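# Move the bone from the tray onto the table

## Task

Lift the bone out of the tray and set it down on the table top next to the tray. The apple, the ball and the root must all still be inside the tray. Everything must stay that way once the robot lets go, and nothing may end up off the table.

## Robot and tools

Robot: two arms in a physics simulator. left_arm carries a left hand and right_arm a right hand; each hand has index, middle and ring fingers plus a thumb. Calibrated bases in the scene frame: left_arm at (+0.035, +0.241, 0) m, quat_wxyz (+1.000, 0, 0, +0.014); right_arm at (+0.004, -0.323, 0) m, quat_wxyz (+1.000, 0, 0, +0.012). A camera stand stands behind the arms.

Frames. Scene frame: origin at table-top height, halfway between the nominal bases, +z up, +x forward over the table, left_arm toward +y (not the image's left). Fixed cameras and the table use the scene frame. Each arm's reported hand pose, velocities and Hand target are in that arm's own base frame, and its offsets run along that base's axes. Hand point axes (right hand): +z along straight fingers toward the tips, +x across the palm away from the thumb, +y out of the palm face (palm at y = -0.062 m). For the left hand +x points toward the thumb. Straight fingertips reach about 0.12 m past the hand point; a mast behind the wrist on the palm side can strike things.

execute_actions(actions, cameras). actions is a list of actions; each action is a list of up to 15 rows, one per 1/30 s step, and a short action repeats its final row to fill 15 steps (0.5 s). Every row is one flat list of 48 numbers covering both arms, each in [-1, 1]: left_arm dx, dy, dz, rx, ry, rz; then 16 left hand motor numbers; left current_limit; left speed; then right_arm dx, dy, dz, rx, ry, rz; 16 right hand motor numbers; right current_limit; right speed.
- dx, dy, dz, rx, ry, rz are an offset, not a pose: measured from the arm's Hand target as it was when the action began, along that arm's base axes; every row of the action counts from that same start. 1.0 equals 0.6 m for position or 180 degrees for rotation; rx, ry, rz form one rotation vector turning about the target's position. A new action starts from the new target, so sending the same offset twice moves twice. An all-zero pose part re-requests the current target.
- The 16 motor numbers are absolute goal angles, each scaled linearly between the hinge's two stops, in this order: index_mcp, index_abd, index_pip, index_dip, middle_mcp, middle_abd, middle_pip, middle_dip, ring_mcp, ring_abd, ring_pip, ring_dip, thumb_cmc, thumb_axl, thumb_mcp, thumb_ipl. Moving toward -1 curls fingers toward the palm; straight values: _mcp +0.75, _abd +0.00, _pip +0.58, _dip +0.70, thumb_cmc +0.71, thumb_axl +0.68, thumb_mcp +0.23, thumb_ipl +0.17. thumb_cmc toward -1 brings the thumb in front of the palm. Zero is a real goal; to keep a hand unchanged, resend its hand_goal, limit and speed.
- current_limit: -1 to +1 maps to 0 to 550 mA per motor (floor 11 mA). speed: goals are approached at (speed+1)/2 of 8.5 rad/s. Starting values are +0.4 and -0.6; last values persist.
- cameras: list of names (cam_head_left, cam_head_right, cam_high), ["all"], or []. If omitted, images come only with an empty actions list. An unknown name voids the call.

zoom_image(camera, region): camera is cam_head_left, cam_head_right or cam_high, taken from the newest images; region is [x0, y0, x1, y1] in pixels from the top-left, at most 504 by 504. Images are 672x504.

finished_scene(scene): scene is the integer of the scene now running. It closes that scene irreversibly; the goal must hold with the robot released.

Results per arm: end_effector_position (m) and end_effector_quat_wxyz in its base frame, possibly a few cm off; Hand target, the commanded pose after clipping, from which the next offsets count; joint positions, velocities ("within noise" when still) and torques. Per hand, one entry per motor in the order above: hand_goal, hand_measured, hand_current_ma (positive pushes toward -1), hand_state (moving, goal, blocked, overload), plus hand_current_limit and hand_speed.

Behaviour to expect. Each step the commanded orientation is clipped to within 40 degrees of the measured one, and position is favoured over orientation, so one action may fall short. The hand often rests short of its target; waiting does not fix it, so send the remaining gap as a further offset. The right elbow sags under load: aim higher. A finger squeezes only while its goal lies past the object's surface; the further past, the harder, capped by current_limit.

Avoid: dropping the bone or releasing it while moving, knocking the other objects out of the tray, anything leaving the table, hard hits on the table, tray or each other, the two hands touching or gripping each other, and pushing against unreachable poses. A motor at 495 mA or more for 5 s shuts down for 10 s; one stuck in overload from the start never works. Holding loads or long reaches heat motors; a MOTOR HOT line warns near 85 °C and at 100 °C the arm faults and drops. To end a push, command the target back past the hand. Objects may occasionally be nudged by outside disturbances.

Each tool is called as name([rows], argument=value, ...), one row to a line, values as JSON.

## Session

execute_actions(actions=[])

Scene clock: 0.00 s.
left_arm: end_effector_position=(+0.4587, -0.2441, +0.4015) hand_goal=(+0.754, +0.000, +0.576, +0.696, +0.754, +0.000, +0.576, +0.696, +0.754, +0.000, +0.576, +0.696, +0.714, +0.678, +0.226, +0.168) hand_measured=(+0.754, +0.000, +0.576, +0.696, +0.754, +0.000, +0.576, +0.696, +0.754, +0.000, +0.576, +0.696, +0.714, +0.678, +0.226, +0.168) hand_current_ma=(+0, +0, +0, +0, +0, +0, +0, +0, +0, +0, +0, +0, +0, +0, +0, +0) hand_state=(goal, goal, goal, goal, goal, goal, goal, goal, goal, goal, goal, goal, goal, goal, goal, goal) hand_current_limit=0.40 hand_speed=-0.60 end_effector_quat_wxyz=(+0.421, +0.777, -0.346, +0.316) | right_arm: end_effector_position=(+0.5487, -0.2031, +0.2173) hand_goal=(+0.754, +0.000, +0.576, +0.696, +0.754, +0.000, +0.576, +0.696, +0.754, +0.000, +0.576, +0.696, +0.714, +0.678, +0.226, +0.168) hand_measured=(+0.754, +0.000, +0.576, +0.696, +0.754, +0.000, +0.576, +0.696, +0.754, +0.000, +0.576, +0.696, +0.714, +0.678, +0.226, +0.168) hand_current_ma=(+0, +0, +0, +0, +0, +0, +0, +0, +0, +0, +0, +0, +0, +0, +0, +0) hand_state=(goal, goal, goal, goal, goal, goal, goal, goal, goal, goal, goal, goal, goal, goal, goal, goal) hand_current_limit=0.40 hand_speed=-0.60 end_effector_quat_wxyz=(-0.390, +0.869, -0.204, +0.228)
Joint positions: left_arm=[-0.107 1.495 1.424 -0.92 1.01 1.975] | right_arm=[-0.498 1.727 1.64 -1.143 -0.892 1.698]
Joint velocities: within noise
Joint torques (N m): no reading
Heat: left arm: hottest elbow 42 °C; right arm: hottest elbow 38 °C.
Hand target: left_arm +0.4634, -0.2446, +0.4073; +0.419, +0.774, -0.349, +0.322 | right_arm +0.5550, -0.2065, +0.2299; -0.386, +0.868, -0.197, +0.241

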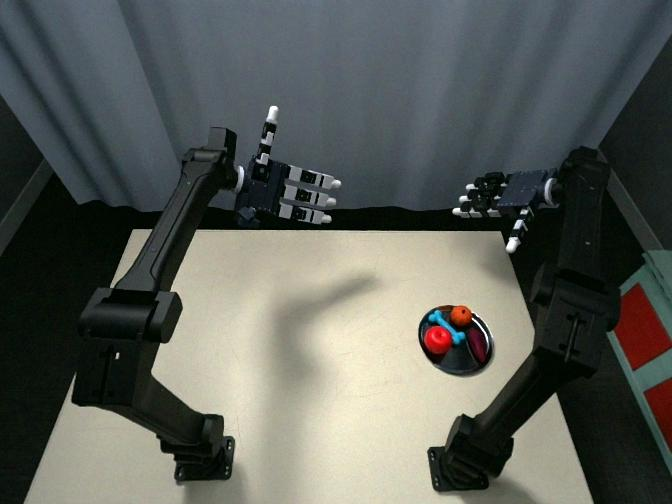

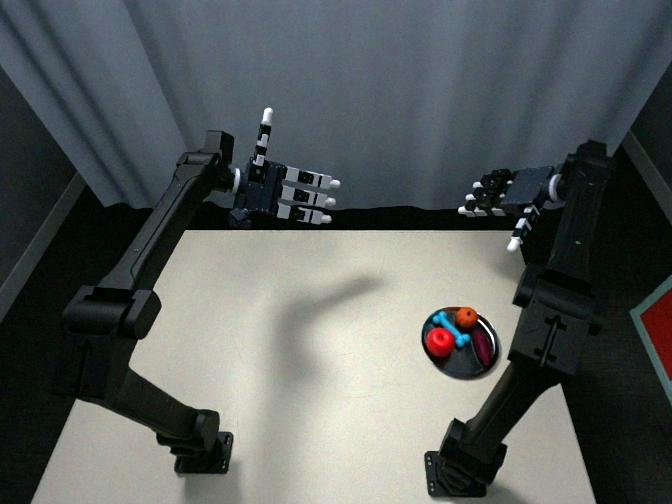

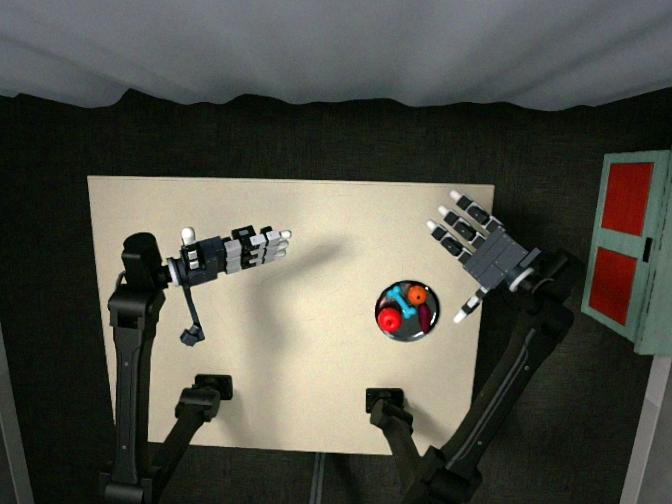

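zoom_image(camera="cam_head_left", region=[410, 295, 500, 385])

zoom_image(camera="cam_high", region=[367, 270, 447, 350])

zoom_image(camera="cam_head_right", region=[415, 295, 505, 385])

Scaled by 5.600 from the camera's 672x504 image, which has a finer 960x720 frame.

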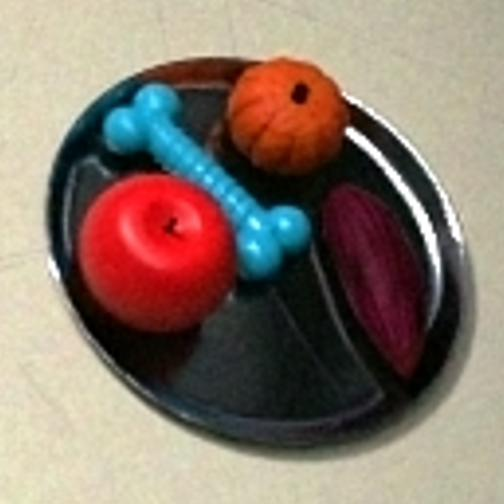

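Scaled by 6.300 from the camera's 672x504 image, which has a finer 960x720 frame.

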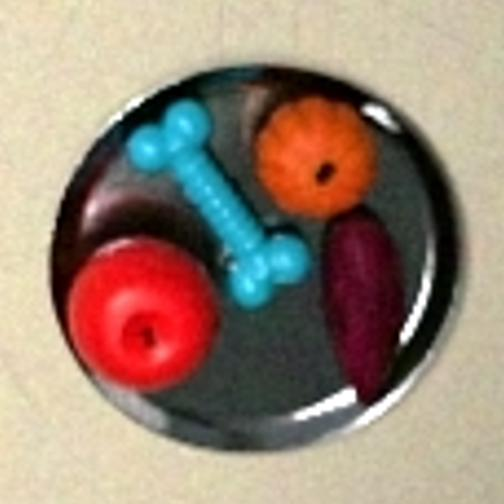

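Scaled by 5.600 from the camera's 672x504 image, which has a finer 960x720 frame.

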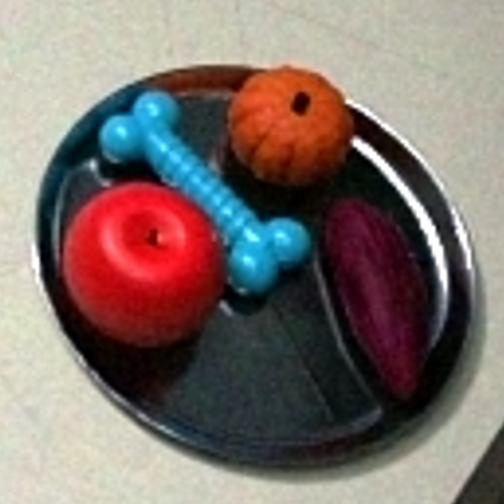

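execute_actions([
  [[0,0,0,0,0,0,0.754,0,0.576,0.696,0.754,0,0.576,0.696,0.754,0,0.576,0.696,0.714,0.678,0.226,0.168,0.4,-0.6,-0.02,0.04,0.07,-0.057,-0.0344,0.1266,0.754,0.03,0.576,0.696,0.754,-0.05,0.576,0.696,-0.34,-0.1,-0.59,-0.17,0.714,0.678,0.226,0.168,0.4,-0.6]],
  [[0,0,0,0,0,0,0.754,0,0.576,0.696,0.754,0,0.576,0.696,0.754,0,0.576,0.696,0.714,0.678,0.226,0.168,0.4,-0.6,-0.03,0.05,0.07,-0.057,-0.0344,0.1266,0.754,0.03,0.576,0.696,0.754,-0.05,0.576,0.696,-0.34,-0.1,-0.59,-0.17,0.714,0.678,0.226,0.168,0.4,-0.6]],
  [[0,0,0,0,0,0,0.754,0,0.576,0.696,0.754,0,0.576,0.696,0.754,0,0.576,0.696,0.714,0.678,0.226,0.168,0.4,-0.6,-0.03,0.06,0.03,-0.057,-0.0344,0.1266,0.754,0.03,0.576,0.696,0.754,-0.05,0.576,0.696,-0.34,-0.1,-0.59,-0.17,0.714,0.678,0.226,0.168,0.4,-0.6]],
], cameras=["cam_head_left","cam_high"])

Scene clock: 178.10 s.
left_arm: end_effector_position=(+0.4587, -0.2441, +0.4015) hand_goal=(+0.754, +0.000, +0.576, +0.696, +0.754, +0.000, +0.576, +0.696, +0.754, +0.000, +0.576, +0.696, +0.714, +0.678, +0.226, +0.168) hand_measured=(+0.756, +0.000, +0.576, +0.696, +0.756, +0.000, +0.576, +0.696, +0.756, +0.000, +0.576, +0.696, +0.716, +0.678, +0.226, +0.168) hand_current_ma=(+2, +0, +1, +0, +2, +0, +1, +0, +2, +0, +1, +0, +3, -1, +0, +0) hand_state=(goal, goal, goal, goal, goal, goal, goal, goal, goal, goal, goal, goal, goal, goal, goal, goal) hand_current_limit=0.40 hand_speed=-0.60 end_effector_quat_wxyz=(+0.421, +0.777, -0.346, +0.316) | right_arm: end_effector_position=(+0.5098, -0.1156, +0.3378) hand_goal=(+0.754, +0.030, +0.576, +0.696, +0.754, -0.050, +0.576, +0.696, -0.340, -0.100, -0.590, -0.170, +0.714, +0.678, +0.226, +0.168) hand_measured=(+0.748, +0.030, +0.576, +0.696, +0.748, -0.046, +0.576, +0.696, -0.326, -0.096, -0.586, -0.168, +0.710, +0.678, +0.224, +0.168) hand_current_ma=(-3, +0, +0, +0, -3, +1, +0, +0, +10, +1, +2, +1, -2, +0, +0, +0) hand_state=(goal, goal, goal, goal, goal, goal, goal, goal, goal, goal, goal, goal, goal, goal, goal, goal) hand_current_limit=0.40 hand_speed=-0.60 end_effector_quat_wxyz=(-0.184, +0.862, +0.420, +0.219)
Joint positions: left_arm=[-0.107 1.495 1.424 -0.92 1.01 1.975] | right_arm=[-0.321 1.485 1.66 -1.682 -0.576 0.363]
Joint torques (N m): left_arm=[-0.03 -13.33 12 0.99 0.9 -0.1] | right_arm=[-0.09 -10.81 6.34 0.24 -0.46 -0.32]
Heat: left arm: hottest elbow 67 °C; right arm: hottest elbow 48 °C.
Hand target: left_arm +0.4634, -0.2446, +0.4073; +0.419, +0.774, -0.349, +0.322 | right_arm +0.5070, -0.1166, +0.3319; -0.248, +0.847, +0.443, +0.155
Off the commanded pose: left_arm 0.007 m, 1 deg | right_arm 0.007 m, 11 deg.
joint sent to its limit (right arm) — joint 4 (wrist pitch), lower limit. The joint targets are off in orientation, not in position.
Images, in order (width x height): cam_head_left 672x504, cam_high 672x504.

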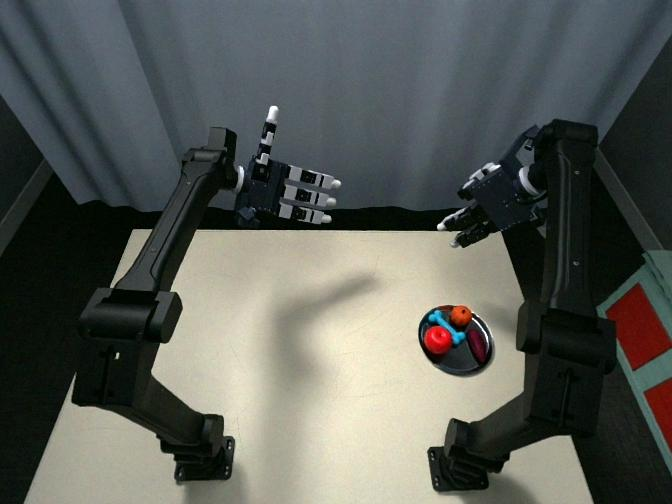

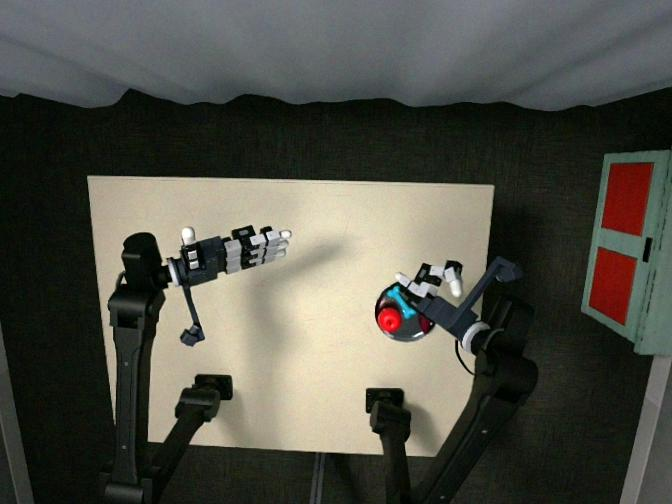

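execute_actions([
  [[-0.05,0.05,0,0,0,0,0.754,0,0.576,0.696,0.754,0,0.576,0.696,0.754,0,0.576,0.696,0.714,0.678,0.226,0.168,0.4,-0.6,-0.05,0.07,-0.02,-0.057,-0.0344,0.1266,0.754,0.03,0.576,0.696,0.754,-0.05,0.576,0.696,-0.34,-0.1,-0.59,-0.17,0.714,0.678,0.226,0.168,0.4,-0.6]],
  [[-0.05,0.05,0,0,0,0,0.754,0,0.576,0.696,0.754,0,0.576,0.696,0.754,0,0.576,0.696,0.714,0.678,0.226,0.168,0.4,-0.6,-0.05,0.07,-0.02,-0.057,-0.0344,0.1266,0.754,0.03,0.576,0.696,0.754,-0.05,0.576,0.696,-0.34,-0.1,-0.59,-0.17,0.714,0.678,0.226,0.168,0.4,-0.6]],
  [[-0.05,0.05,0,0,0,0,0.754,0,0.576,0.696,0.754,0,0.576,0.696,0.754,0,0.576,0.696,0.714,0.678,0.226,0.168,0.4,-0.6,-0.049,0.07,-0.02,-0.057,-0.0344,0.1266,0.754,0.03,0.576,0.696,0.754,-0.05,0.576,0.696,-0.34,-0.1,-0.59,-0.17,0.714,0.678,0.226,0.168,0.4,-0.6]],
  [[0,0,0,0,0,0,0.754,0,0.576,0.696,0.754,0,0.576,0.696,0.754,0,0.576,0.696,0.714,0.678,0.226,0.168,0.4,-0.6,0,0,-0.06,0,0,0,0.754,0.03,0.576,0.696,0.754,-0.05,0.576,0.696,-0.34,-0.1,-0.59,-0.17,0.714,0.678,0.226,0.168,0.4,-0.6]],
], cameras=["cam_head_left","cam_head_right","cam_high"])

zoom_image(camera="cam_high", region=[362, 270, 452, 360])

zoom_image(camera="cam_head_left", region=[410, 285, 510, 385])

zoom_image(camera="cam_head_right", region=[410, 285, 510, 385])

Scene clock: 214.83 s.
left_arm: end_effector_position=(+0.3739, -0.1602, +0.4075) hand_goal=(+0.754, +0.000, +0.576, +0.696, +0.754, +0.000, +0.576, +0.696, +0.754, +0.000, +0.576, +0.696, +0.714, +0.678, +0.226, +0.168) hand_measured=(+0.756, +0.000, +0.576, +0.696, +0.756, +0.000, +0.576, +0.696, +0.756, -0.002, +0.576, +0.696, +0.716, +0.678, +0.226, +0.168) hand_current_ma=(+5, -1, +1, +0, +4, -1, +1, +0, +5, -1, +1, +0, +4, -1, -1, +0) hand_state=(goal, goal, goal, goal, goal, goal, goal, goal, goal, goal, goal, goal, goal, goal, goal, goal) hand_current_limit=0.40 hand_speed=-0.60 end_effector_quat_wxyz=(+0.427, +0.778, -0.296, +0.353) | right_arm: end_effector_position=(+0.4188, +0.0073, +0.2593) hand_goal=(+0.754, +0.030, +0.576, +0.696, +0.754, -0.050, +0.576, +0.696, -0.340, -0.100, -0.590, -0.170, +0.714, +0.678, +0.226, +0.168) hand_measured=(+0.752, +0.030, +0.576, +0.696, +0.752, -0.048, +0.576, +0.696, -0.328, -0.096, -0.586, -0.168, +0.712, +0.678, +0.224, +0.168) hand_current_ma=(+0, +0, +0, +0, +0, +0, +0, +0, +8, +1, +1, +1, +0, +0, -1, +0) hand_state=(goal, goal, goal, goal, goal, goal, goal, goal, goal, goal, goal, goal, goal, goal, goal, goal) hand_current_limit=0.40 hand_speed=-0.60 end_effector_quat_wxyz=(-0.009, +0.463, +0.887, -0.002)
Joint positions: left_arm=[0.092 1.229 1.156 -0.991 1.113 2.071] | right_arm=[-0.068 1.23 1.225 -1.583 -0.003 -0.677]
Joint torques (N m): left_arm=[1.2 -9.76 9.83 0.85 1.07 0] | right_arm=[0.44 -7.94 6.37 1.03 0.08 -0.24]
Heat: left arm: hottest elbow 66 °C; right arm: hottest elbow 48 °C.
Hand target: left_arm +0.3734, -0.1546, +0.4073; +0.419, +0.774, -0.349, +0.322 | right_arm +0.4177, +0.0094, +0.2598; -0.002, +0.456, +0.890, +0.000
Off the commanded pose: left_arm 0.006 m, 7 deg | right_arm 0.002 m, 1 deg.
joint sent to its limit (left arm) — joint 6 (wrist roll), upper limit. The joint targets are off in orientation, not in position.

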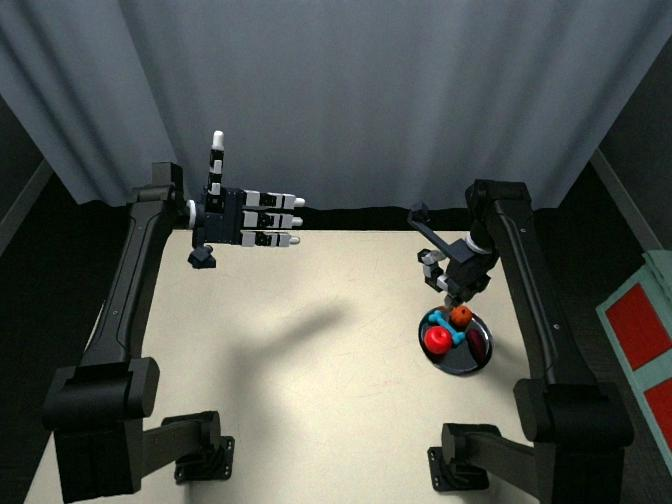

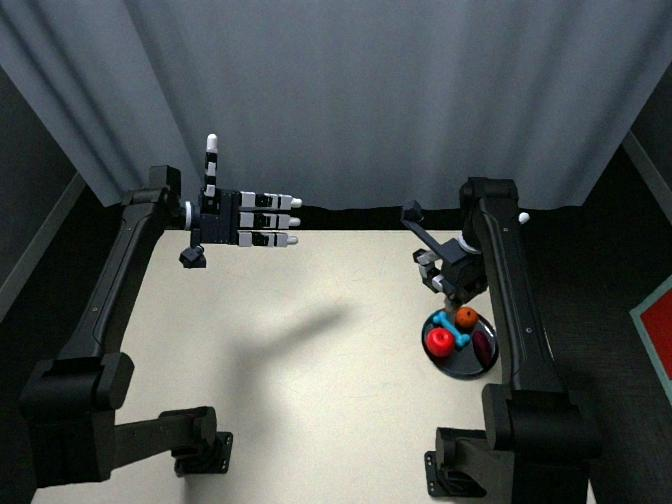

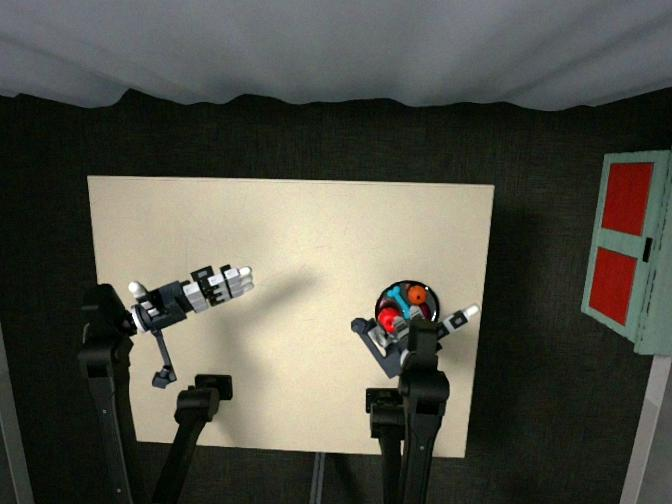

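Scaled by 5.600 from the camera's 672x504 image, which has a finer 960x720 frame.

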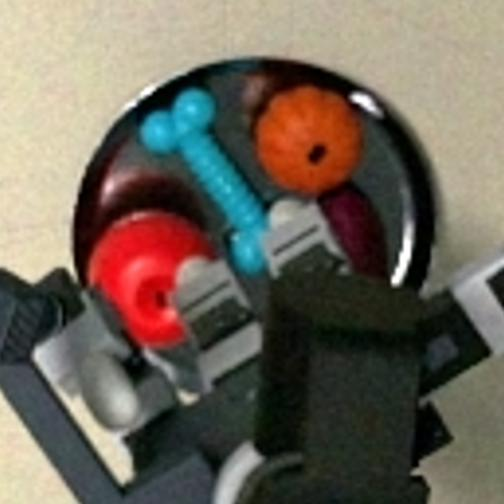

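Scaled by 5.040 from the camera's 672x504 image, which has a finer 960x720 frame.

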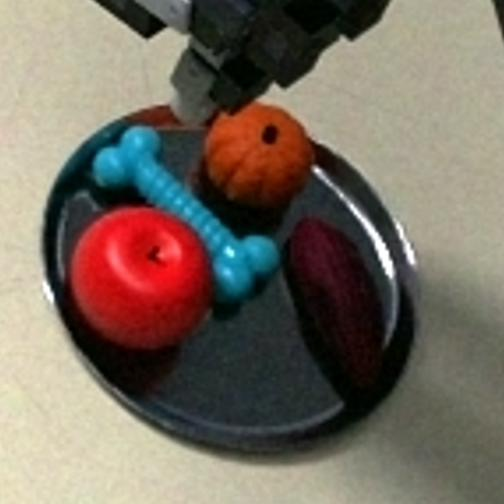

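Scaled by 5.040 from the camera's 672x504 image, which has a finer 960x720 frame.

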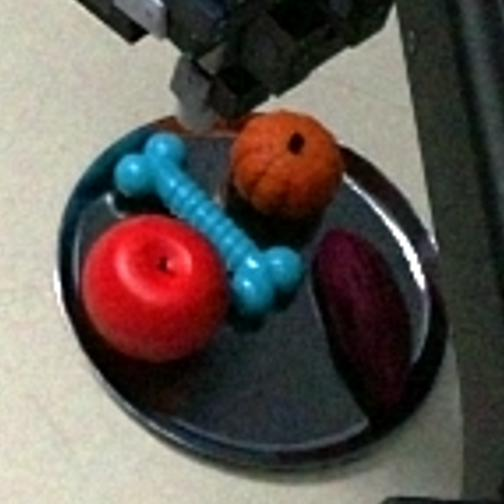

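execute_actions([
  [[0,0,0,0,0,0,0.754,0,0.576,0.696,0.754,0,0.576,0.696,0.754,0,0.576,0.696,0.714,0.678,0.226,0.168,0.4,-0.6,0,0.0,-0.05,0,0,0,0.754,0.03,0.576,0.696,0.754,-0.05,0.576,0.696,-0.34,-0.1,-0.59,-0.17,0.714,0.678,0.226,0.168,0.4,-0.6]],
  [[0,0,0,0,0,0,0.754,0,0.576,0.696,0.754,0,0.576,0.696,0.754,0,0.576,0.696,0.714,0.678,0.226,0.168,0.4,-0.6,0,0,-0.045,0,0,0,0.754,0.03,0.576,0.696,0.754,-0.05,0.576,0.696,-0.34,-0.1,-0.59,-0.17,0.714,0.678,0.226,0.168,0.4,-0.6]],
], cameras=["cam_head_left","cam_head_right","cam_high"])

zoom_image(camera="cam_high", region=[367, 270, 447, 350])

zoom_image(camera="cam_head_left", region=[410, 290, 490, 370])

zoom_image(camera="cam_head_right", region=[410, 290, 490, 370])

Scene clock: 242.53 s.
left_arm: end_effector_position=(+0.3739, -0.1602, +0.4075) hand_goal=(+0.754, +0.000, +0.576, +0.696, +0.754, +0.000, +0.576, +0.696, +0.754, +0.000, +0.576, +0.696, +0.714, +0.678, +0.226, +0.168) hand_measured=(+0.756, +0.000, +0.576, +0.696, +0.756, +0.000, +0.576, +0.696, +0.756, -0.002, +0.576, +0.696, +0.716, +0.678, +0.226, +0.168) hand_current_ma=(+5, -1, +1, +0, +4, -1, +1, +0, +5, -1, +1, +0, +4, -1, -1, +0) hand_state=(goal, goal, goal, goal, goal, goal, goal, goal, goal, goal, goal, goal, goal, goal, goal, goal) hand_current_limit=0.40 hand_speed=-0.60 end_effector_quat_wxyz=(+0.427, +0.778, -0.296, +0.353) | right_arm: end_effector_position=(+0.4173, +0.0074, +0.2079) hand_goal=(+0.754, +0.030, +0.576, +0.696, +0.754, -0.050, +0.576, +0.696, -0.340, -0.100, -0.590, -0.170, +0.714, +0.678, +0.226, +0.168) hand_measured=(+0.752, +0.030, +0.576, +0.696, +0.752, -0.048, +0.576, +0.696, -0.328, -0.096, -0.586, -0.168, +0.712, +0.678, +0.224, +0.168) hand_current_ma=(+0, +0, +0, +0, +0, +0, +0, +0, +8, +1, +1, +1, +0, +0, -1, +0) hand_state=(goal, goal, goal, goal, goal, goal, goal, goal, goal, goal, goal, goal, goal, goal, goal, goal) hand_current_limit=0.40 hand_speed=-0.60 end_effector_quat_wxyz=(-0.002, +0.462, +0.887, +0.001)
Joint positions: left_arm=[0.092 1.229 1.156 -0.991 1.113 2.071] | right_arm=[-0.068 1.227 1.084 -1.431 -0.003 -0.677]
Joint torques (N m): left_arm=[1.32 -10.11 9.84 0.9 1.08 0] | right_arm=[0.5 -6.59 6.3 0.92 0.08 -0.27]
Heat: left arm: hottest elbow 59 °C; right arm: hottest elbow 46 °C.
Hand target: left_arm +0.3734, -0.1546, +0.4073; +0.419, +0.774, -0.349, +0.322 | right_arm +0.4176, +0.0094, +0.2027; -0.002, +0.456, +0.890, +0.000
Off the commanded pose: left_arm 0.006 m, 7 deg | right_arm 0.005 m, 1 deg.
joint sent to its limit (left arm) — joint 6 (wrist roll), upper limit. The joint targets are off in orientation, not in position.

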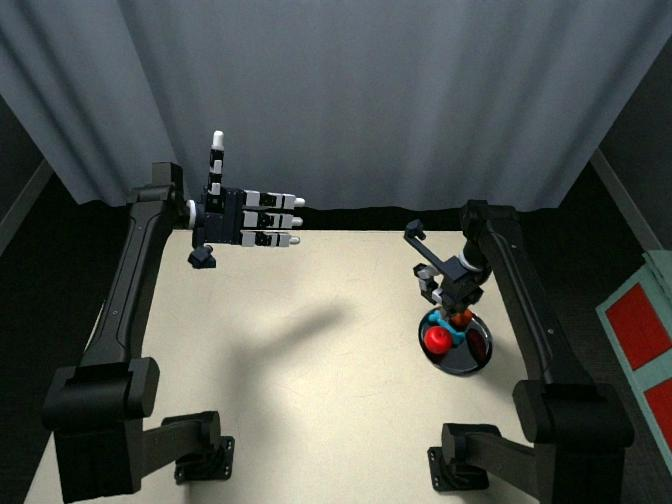

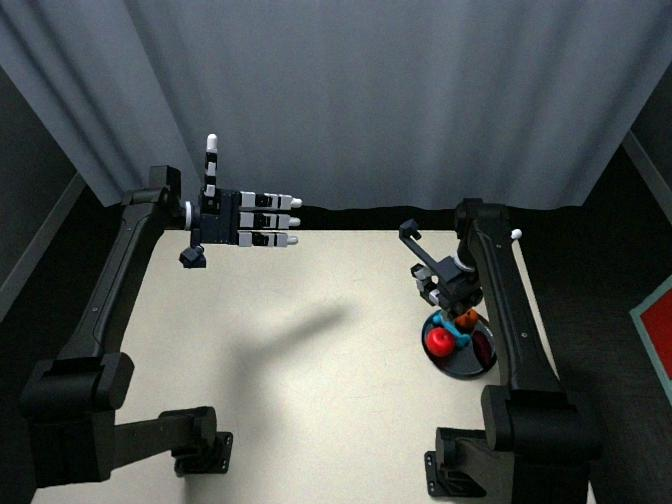

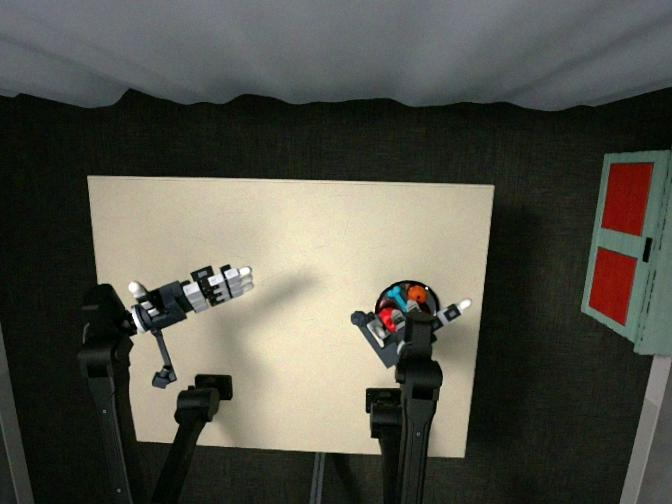

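Scaled by 6.300 from the camera's 672x504 image, which has a finer 960x720 frame.

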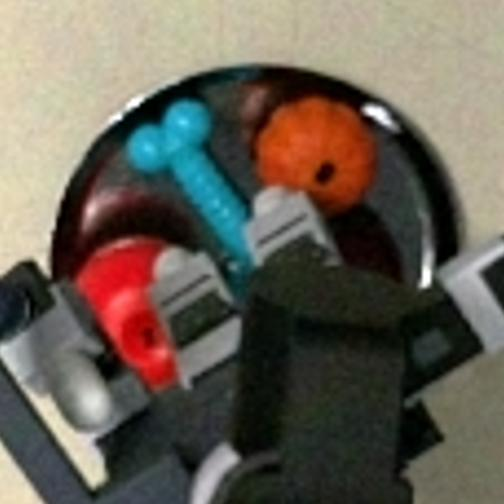

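Scaled by 6.300 from the camera's 672x504 image, which has a finer 960x720 frame.

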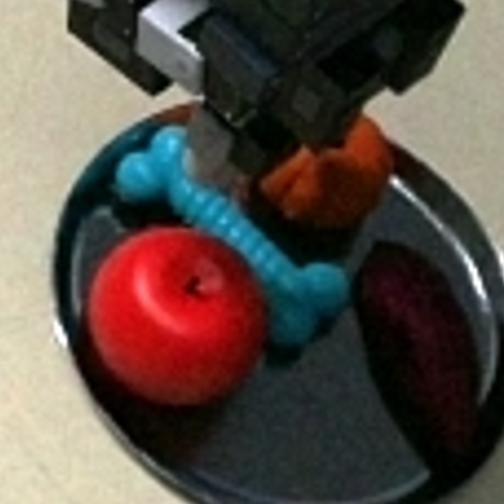

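Scaled by 6.300 from the camera's 672x504 image, which has a finer 960x720 frame.

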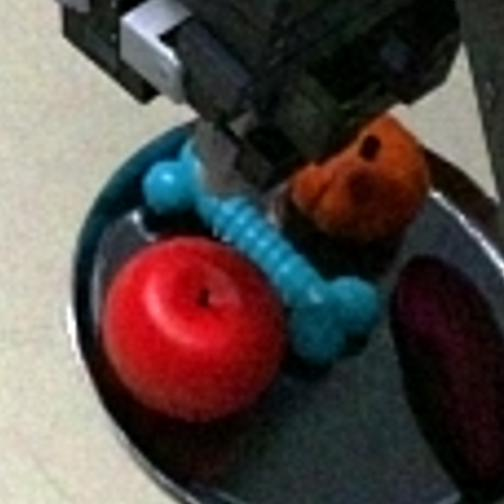

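execute_actions([
  [[0,0,0,0,0,0,0.754,0,0.576,0.696,0.754,0,0.576,0.696,0.754,0,0.576,0.696,0.714,0.678,0.226,0.168,0.4,-0.6,0.004,0.006,-0.045,0,0,0,0.754,-0.02,0.576,0.696,0.754,0.02,0.576,0.696,-0.34,-0.1,-0.59,-0.17,0.714,0.678,0.226,0.168,0.4,-0.6]],
], cameras=["cam_head_left","cam_head_right","cam_high"])

zoom_image(camera="cam_high", region=[367, 270, 447, 350])

zoom_image(camera="cam_head_left", region=[410, 290, 490, 370])

Scene clock: 273.07 s.
left_arm: end_effector_position=(+0.3739, -0.1602, +0.4075) hand_goal=(+0.754, +0.000, +0.576, +0.696, +0.754, +0.000, +0.576, +0.696, +0.754, +0.000, +0.576, +0.696, +0.714, +0.678, +0.226, +0.168) hand_measured=(+0.756, +0.000, +0.576, +0.696, +0.756, +0.000, +0.576, +0.696, +0.756, -0.002, +0.576, +0.696, +0.716, +0.678, +0.226, +0.168) hand_current_ma=(+5, -1, +1, +0, +4, -1, +1, +0, +5, -1, +1, +0, +4, -1, -1, +0) hand_state=(goal, goal, goal, goal, goal, goal, goal, goal, goal, goal, goal, goal, goal, goal, goal, goal) hand_current_limit=0.40 hand_speed=-0.60 end_effector_quat_wxyz=(+0.427, +0.778, -0.296, +0.353) | right_arm: end_effector_position=(+0.4190, +0.0094, +0.1855) hand_goal=(+0.754, -0.020, +0.576, +0.696, +0.754, +0.020, +0.576, +0.696, -0.340, -0.100, -0.590, -0.170, +0.714, +0.678, +0.226, +0.168) hand_measured=(+0.752, -0.016, +0.576, +0.696, +0.752, +0.016, +0.576, +0.696, -0.328, -0.096, -0.586, -0.168, +0.712, +0.678, +0.224, +0.168) hand_current_ma=(+0, +1, +0, +0, +0, -1, +0, +0, +8, +1, +1, +1, +0, +0, -1, +0) hand_state=(goal, goal, goal, goal, goal, goal, goal, goal, goal, goal, goal, goal, goal, goal, goal, goal) hand_current_limit=0.40 hand_speed=-0.60 end_effector_quat_wxyz=(+0.003, +0.460, +0.888, +0.003)
Joint positions: left_arm=[0.092 1.229 1.156 -0.991 1.113 2.071] | right_arm=[-0.063 1.235 1.029 -1.357 -0.003 -0.677]
Joint torques (N m): left_arm=[1.26 -9.82 9.8 0.91 1.08 0.01] | right_arm=[0.85 -5.95 6.26 1.05 0.07 -0.16]
Heat: left arm: hottest elbow 56 °C; right arm: hottest elbow 45 °C.
Hand target: left_arm +0.3734, -0.1546, +0.4073; +0.419, +0.774, -0.349, +0.322 | right_arm +0.4200, +0.0130, +0.1758; -0.002, +0.456, +0.890, +0.000
Off the commanded pose: left_arm 0.006 m, 7 deg | right_arm 0.010 m, 1 deg.
joint sent to its limit (left arm) — joint 6 (wrist roll), upper limit. The joint targets are off in orientation, not in position.

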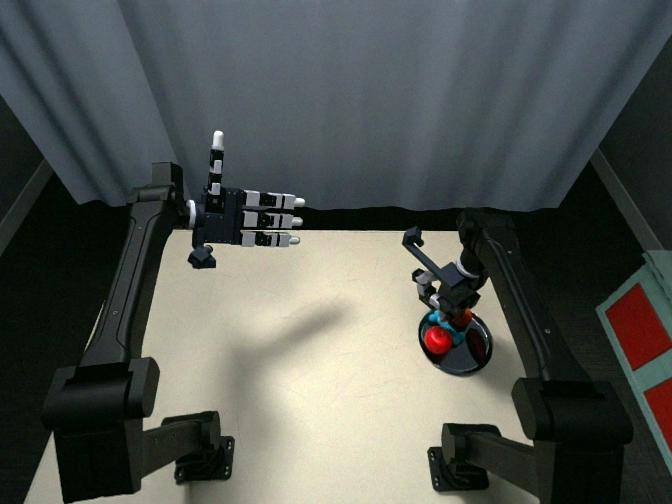

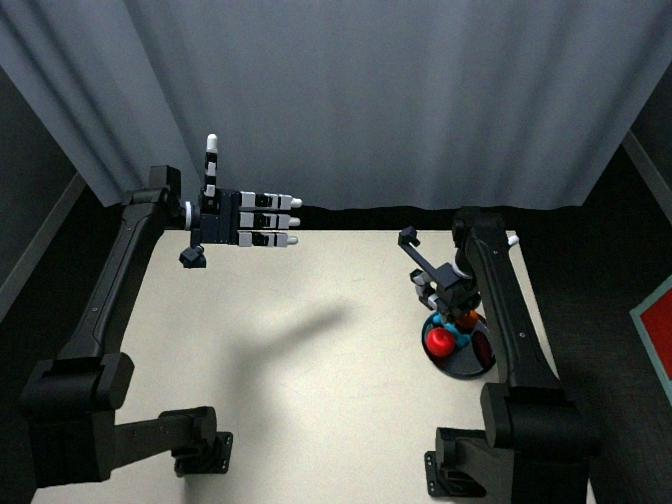

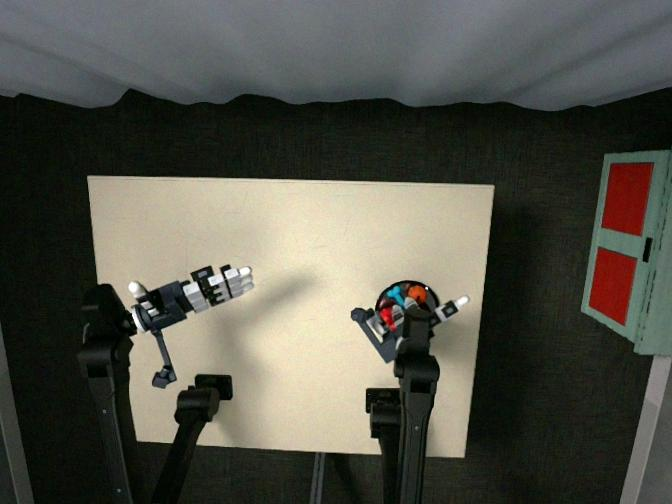

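Scaled by 6.300 from the camera's 672x504 image, which has a finer 960x720 frame.

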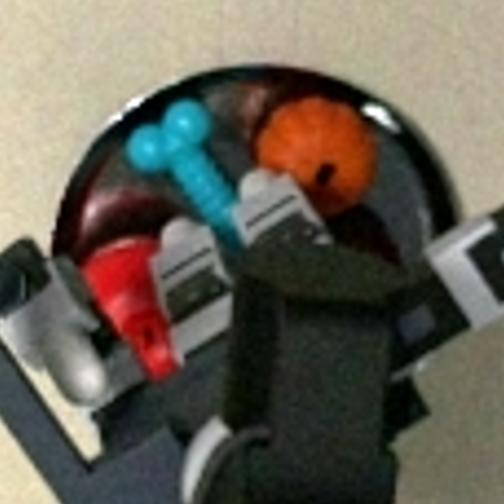

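Scaled by 6.300 from the camera's 672x504 image, which has a finer 960x720 frame.

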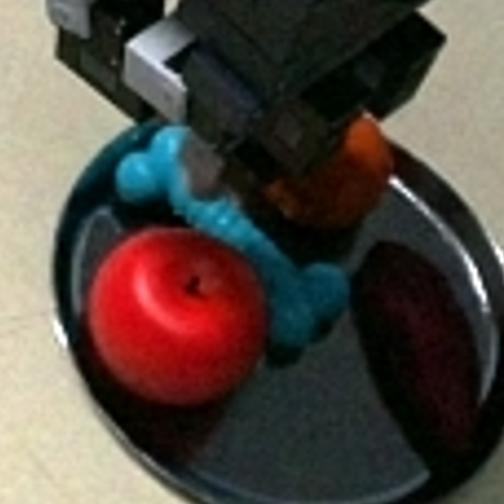

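execute_actions([
  [[0,0,0,0,0,0,0.754,0,0.576,0.696,0.754,0,0.576,0.696,0.754,0,0.576,0.696,0.714,0.678,0.226,0.168,0.4,-0.6,-0.003,0.007,-0.045,0,0,0,0.754,-0.02,0.576,0.696,0.754,0.02,0.576,0.696,-0.34,-0.1,-0.59,-0.17,0.714,0.678,0.226,0.168,0.4,-0.6]],
], cameras=["cam_head_left","cam_head_right","cam_high"])

zoom_image(camera="cam_high", region=[367, 270, 447, 350])

zoom_image(camera="cam_head_left", region=[410, 290, 490, 370])

zoom_image(camera="cam_head_right", region=[410, 290, 490, 370])

Scene clock: 304.00 s.
left_arm: end_effector_position=(+0.3739, -0.1602, +0.4075) hand_goal=(+0.754, +0.000, +0.576, +0.696, +0.754, +0.000, +0.576, +0.696, +0.754, +0.000, +0.576, +0.696, +0.714, +0.678, +0.226, +0.168) hand_measured=(+0.756, +0.000, +0.576, +0.696, +0.756, +0.000, +0.576, +0.696, +0.756, -0.002, +0.576, +0.696, +0.716, +0.678, +0.226, +0.168) hand_current_ma=(+5, -1, +1, +0, +4, -1, +1, +0, +5, -1, +1, +0, +4, -1, -1, +0) hand_state=(goal, goal, goal, goal, goal, goal, goal, goal, goal, goal, goal, goal, goal, goal, goal, goal) hand_current_limit=0.40 hand_speed=-0.60 end_effector_quat_wxyz=(+0.427, +0.778, -0.296, +0.353) | right_arm: end_effector_position=(+0.4177, +0.0141, +0.1589) hand_goal=(+0.754, -0.020, +0.576, +0.696, +0.754, +0.020, +0.576, +0.696, -0.340, -0.100, -0.590, -0.170, +0.714, +0.678, +0.226, +0.168) hand_measured=(+0.752, -0.020, +0.576, +0.696, +0.750, +0.022, +0.576, +0.696, -0.328, -0.096, -0.586, -0.168, +0.712, +0.678, +0.224, +0.168) hand_current_ma=(+0, +0, +0, +0, -1, +0, +0, +0, +8, +1, +1, +1, +0, +0, -1, +0) hand_state=(goal, goal, goal, goal, goal, goal, goal, goal, goal, goal, goal, goal, goal, goal, goal, goal) hand_current_limit=0.40 hand_speed=-0.60 end_effector_quat_wxyz=(+0.003, +0.455, +0.890, +0.003)
Joint positions: left_arm=[0.092 1.229 1.156 -0.991 1.113 2.071] | right_arm=[-0.052 1.25 0.97 -1.282 -0.003 -0.677]
Joint torques (N m): left_arm=[1.14 -9.88 9.83 0.87 1.07 0] | right_arm=[1.03 -5.77 6.05 1.05 0.08 -0.06]
Heat: left arm: hottest elbow 56 °C; right arm: hottest elbow 45 °C.
Hand target: left_arm +0.3734, -0.1546, +0.4073; +0.419, +0.774, -0.349, +0.322 | right_arm +0.4182, +0.0172, +0.1488; -0.002, +0.456, +0.890, +0.000
Off the commanded pose: left_arm 0.006 m, 7 deg | right_arm 0.011 m, 1 deg.
joint sent to its limit (left arm) — joint 6 (wrist roll), upper limit. The joint targets are off in orientation, not in position.

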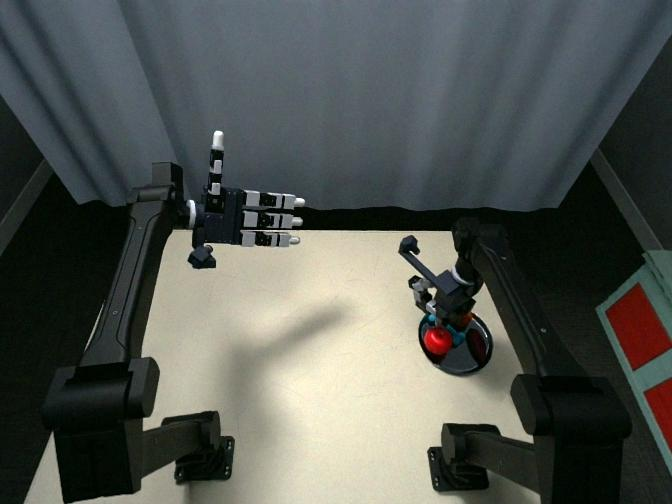

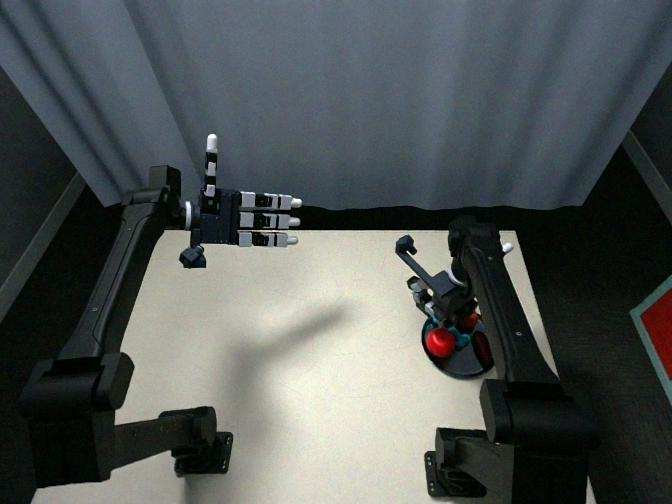

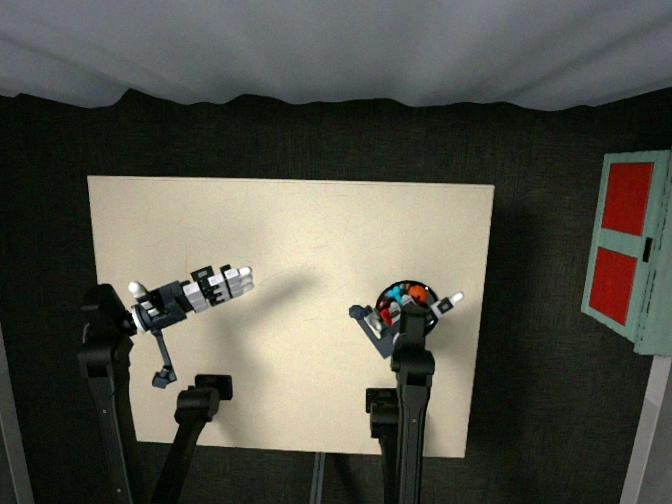

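Scaled by 6.300 from the camera's 672x504 image, which has a finer 960x720 frame.

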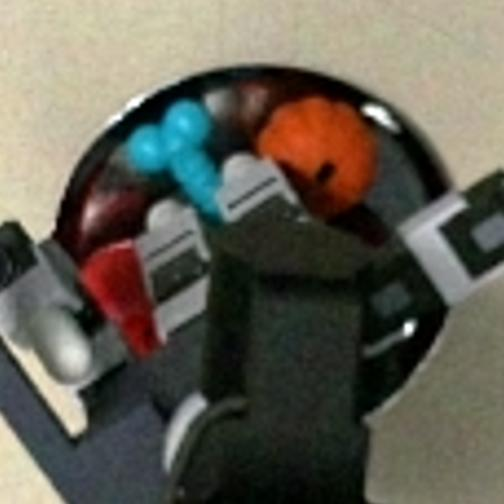

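Scaled by 6.300 from the camera's 672x504 image, which has a finer 960x720 frame.

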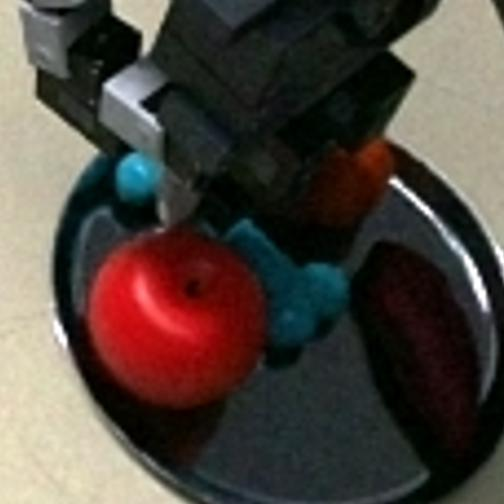

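Scaled by 6.300 from the camera's 672x504 image, which has a finer 960x720 frame.

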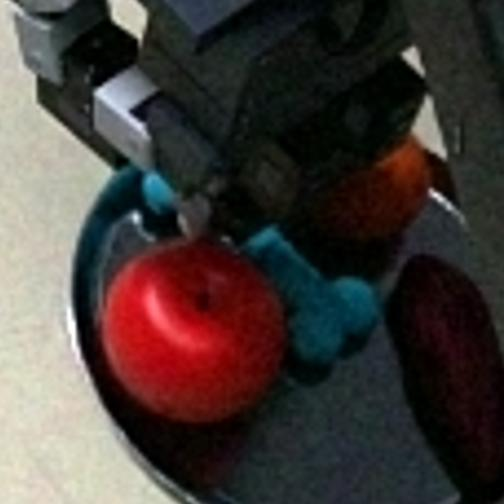

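execute_actions([
  [[0,0,0,0,0,0,0.754,0,0.576,0.696,0.754,0,0.576,0.696,0.754,0,0.576,0.696,0.714,0.678,0.226,0.168,0.4,-0.6,-0.004,-0.002,-0.03,0,0,0,0.754,-0.02,0.576,0.696,0.754,0.02,0.576,0.696,-0.34,-0.1,-0.59,-0.17,0.714,0.678,0.226,0.168,0.4,-0.6]],
  [[0,0,0,0,0,0,0.754,0,0.576,0.696,0.754,0,0.576,0.696,0.754,0,0.576,0.696,0.714,0.678,0.226,0.168,0.4,-0.6,0,0,-0.015,0,0,0,0.754,-0.02,0.576,0.696,0.754,0.02,0.576,0.696,-0.34,-0.1,-0.59,-0.17,0.714,0.678,0.226,0.168,0.4,-0.6]],
], cameras=["cam_head_left","cam_head_right","cam_high"])

zoom_image(camera="cam_high", region=[367, 270, 447, 350])

zoom_image(camera="cam_head_left", region=[410, 290, 490, 370])

zoom_image(camera="cam_head_right", region=[410, 290, 490, 370])

Scene clock: 335.97 s.
left_arm: end_effector_position=(+0.3739, -0.1602, +0.4075) hand_goal=(+0.754, +0.000, +0.576, +0.696, +0.754, +0.000, +0.576, +0.696, +0.754, +0.000, +0.576, +0.696, +0.714, +0.678, +0.226, +0.168) hand_measured=(+0.756, +0.000, +0.576, +0.696, +0.756, +0.000, +0.576, +0.696, +0.756, -0.002, +0.576, +0.696, +0.716, +0.678, +0.226, +0.168) hand_current_ma=(+5, -1, +1, +0, +4, -1, +1, +0, +5, -1, +1, +0, +4, -1, -1, +0) hand_state=(goal, goal, goal, goal, goal, goal, goal, goal, goal, goal, goal, goal, goal, goal, goal, goal) hand_current_limit=0.40 hand_speed=-0.60 end_effector_quat_wxyz=(+0.427, +0.778, -0.296, +0.353) | right_arm: end_effector_position=(+0.4247, +0.0132, +0.1495) hand_goal=(+0.754, -0.020, +0.576, +0.696, +0.754, +0.020, +0.576, +0.696, -0.340, -0.100, -0.590, -0.170, +0.714, +0.678, +0.226, +0.168) hand_measured=(+0.752, -0.020, +0.576, +0.696, +0.764, +0.016, +0.596, +0.696, -0.328, -0.096, -0.586, -0.168, +0.712, +0.678, +0.224, +0.168) hand_current_ma=(+0, +0, +0, +0, +6, -1, +16, +0, +8, +1, +1, +1, +0, +0, -1, +0) hand_state=(goal, goal, goal, goal, goal, goal, goal, goal, goal, goal, goal, goal, goal, goal, goal, goal) hand_current_limit=0.40 hand_speed=-0.60 end_effector_quat_wxyz=(+0.024, +0.455, +0.890, +0.011)
Joint positions: left_arm=[0.092 1.229 1.156 -0.991 1.113 2.071] | right_arm=[-0.052 1.251 0.934 -1.202 0 -0.677]
Joint torques (N m): left_arm=[1.2 -9.93 9.83 0.88 1.07 -0.01] | right_arm=[0.67 -4.78 4.27 0.99 -0.03 -0.09]
Heat: left arm: hottest elbow 55 °C; right arm: hottest elbow 45 °C.
Hand target: left_arm +0.3734, -0.1546, +0.4073; +0.419, +0.774, -0.349, +0.322 | right_arm +0.4159, +0.0159, +0.1219; -0.002, +0.456, +0.890, +0.000
Off the commanded pose: left_arm 0.006 m, 7 deg | right_arm 0.029 m, 3 deg.
joint sent to its limit (left arm) — joint 6 (wrist roll), upper limit. The joint targets are off in orientation, not in position.

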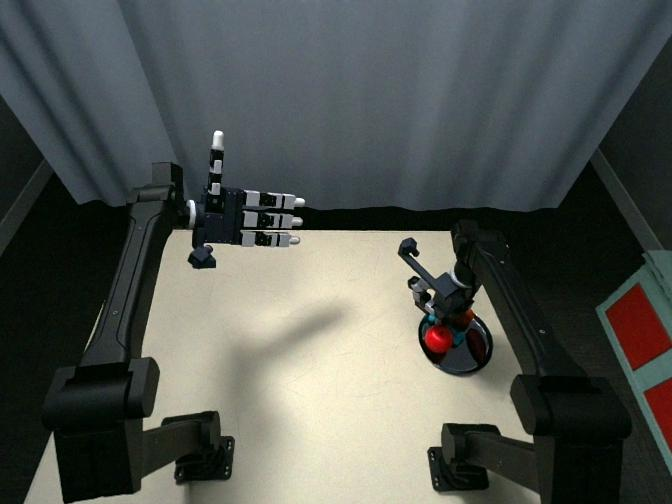

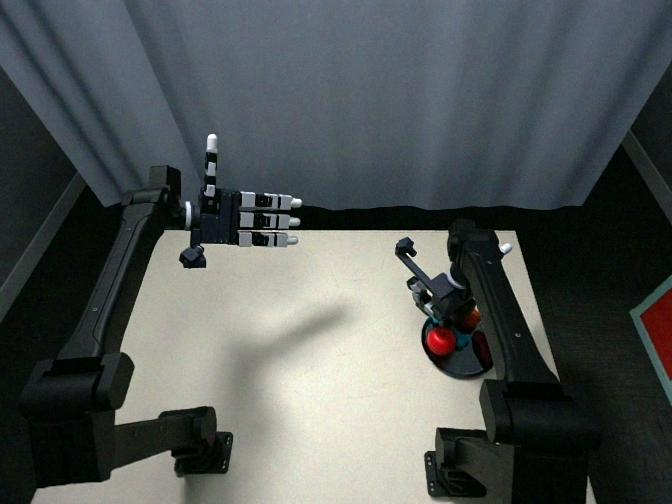

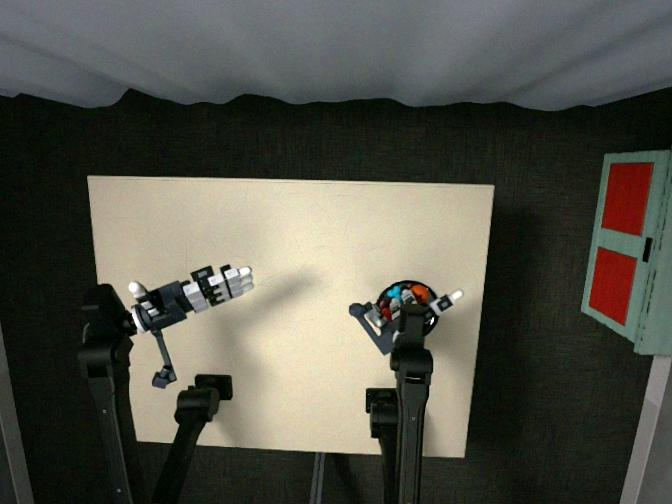

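Scaled by 6.300 from the camera's 672x504 image, which has a finer 960x720 frame.

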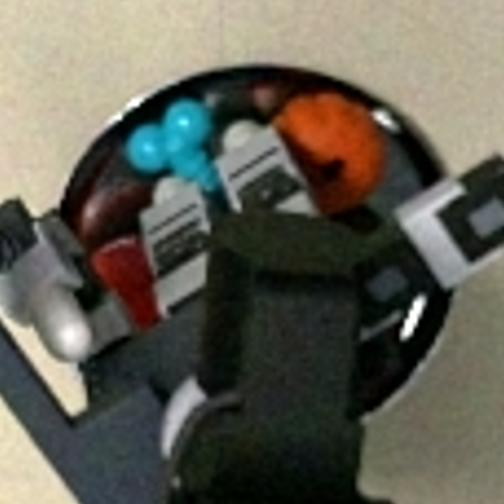

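Scaled by 6.300 from the camera's 672x504 image, which has a finer 960x720 frame.

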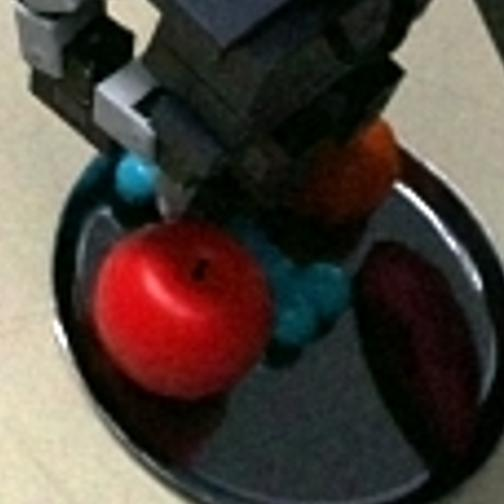

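Scaled by 6.300 from the camera's 672x504 image, which has a finer 960x720 frame.

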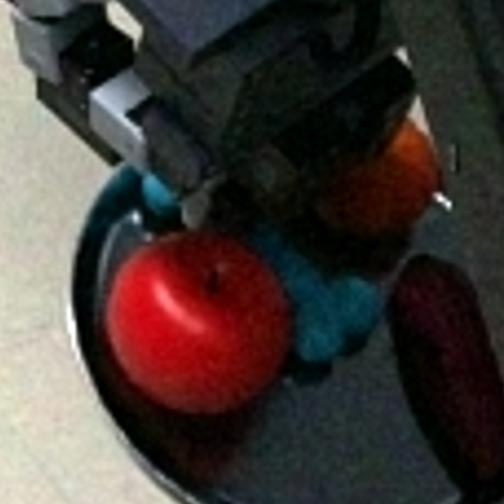

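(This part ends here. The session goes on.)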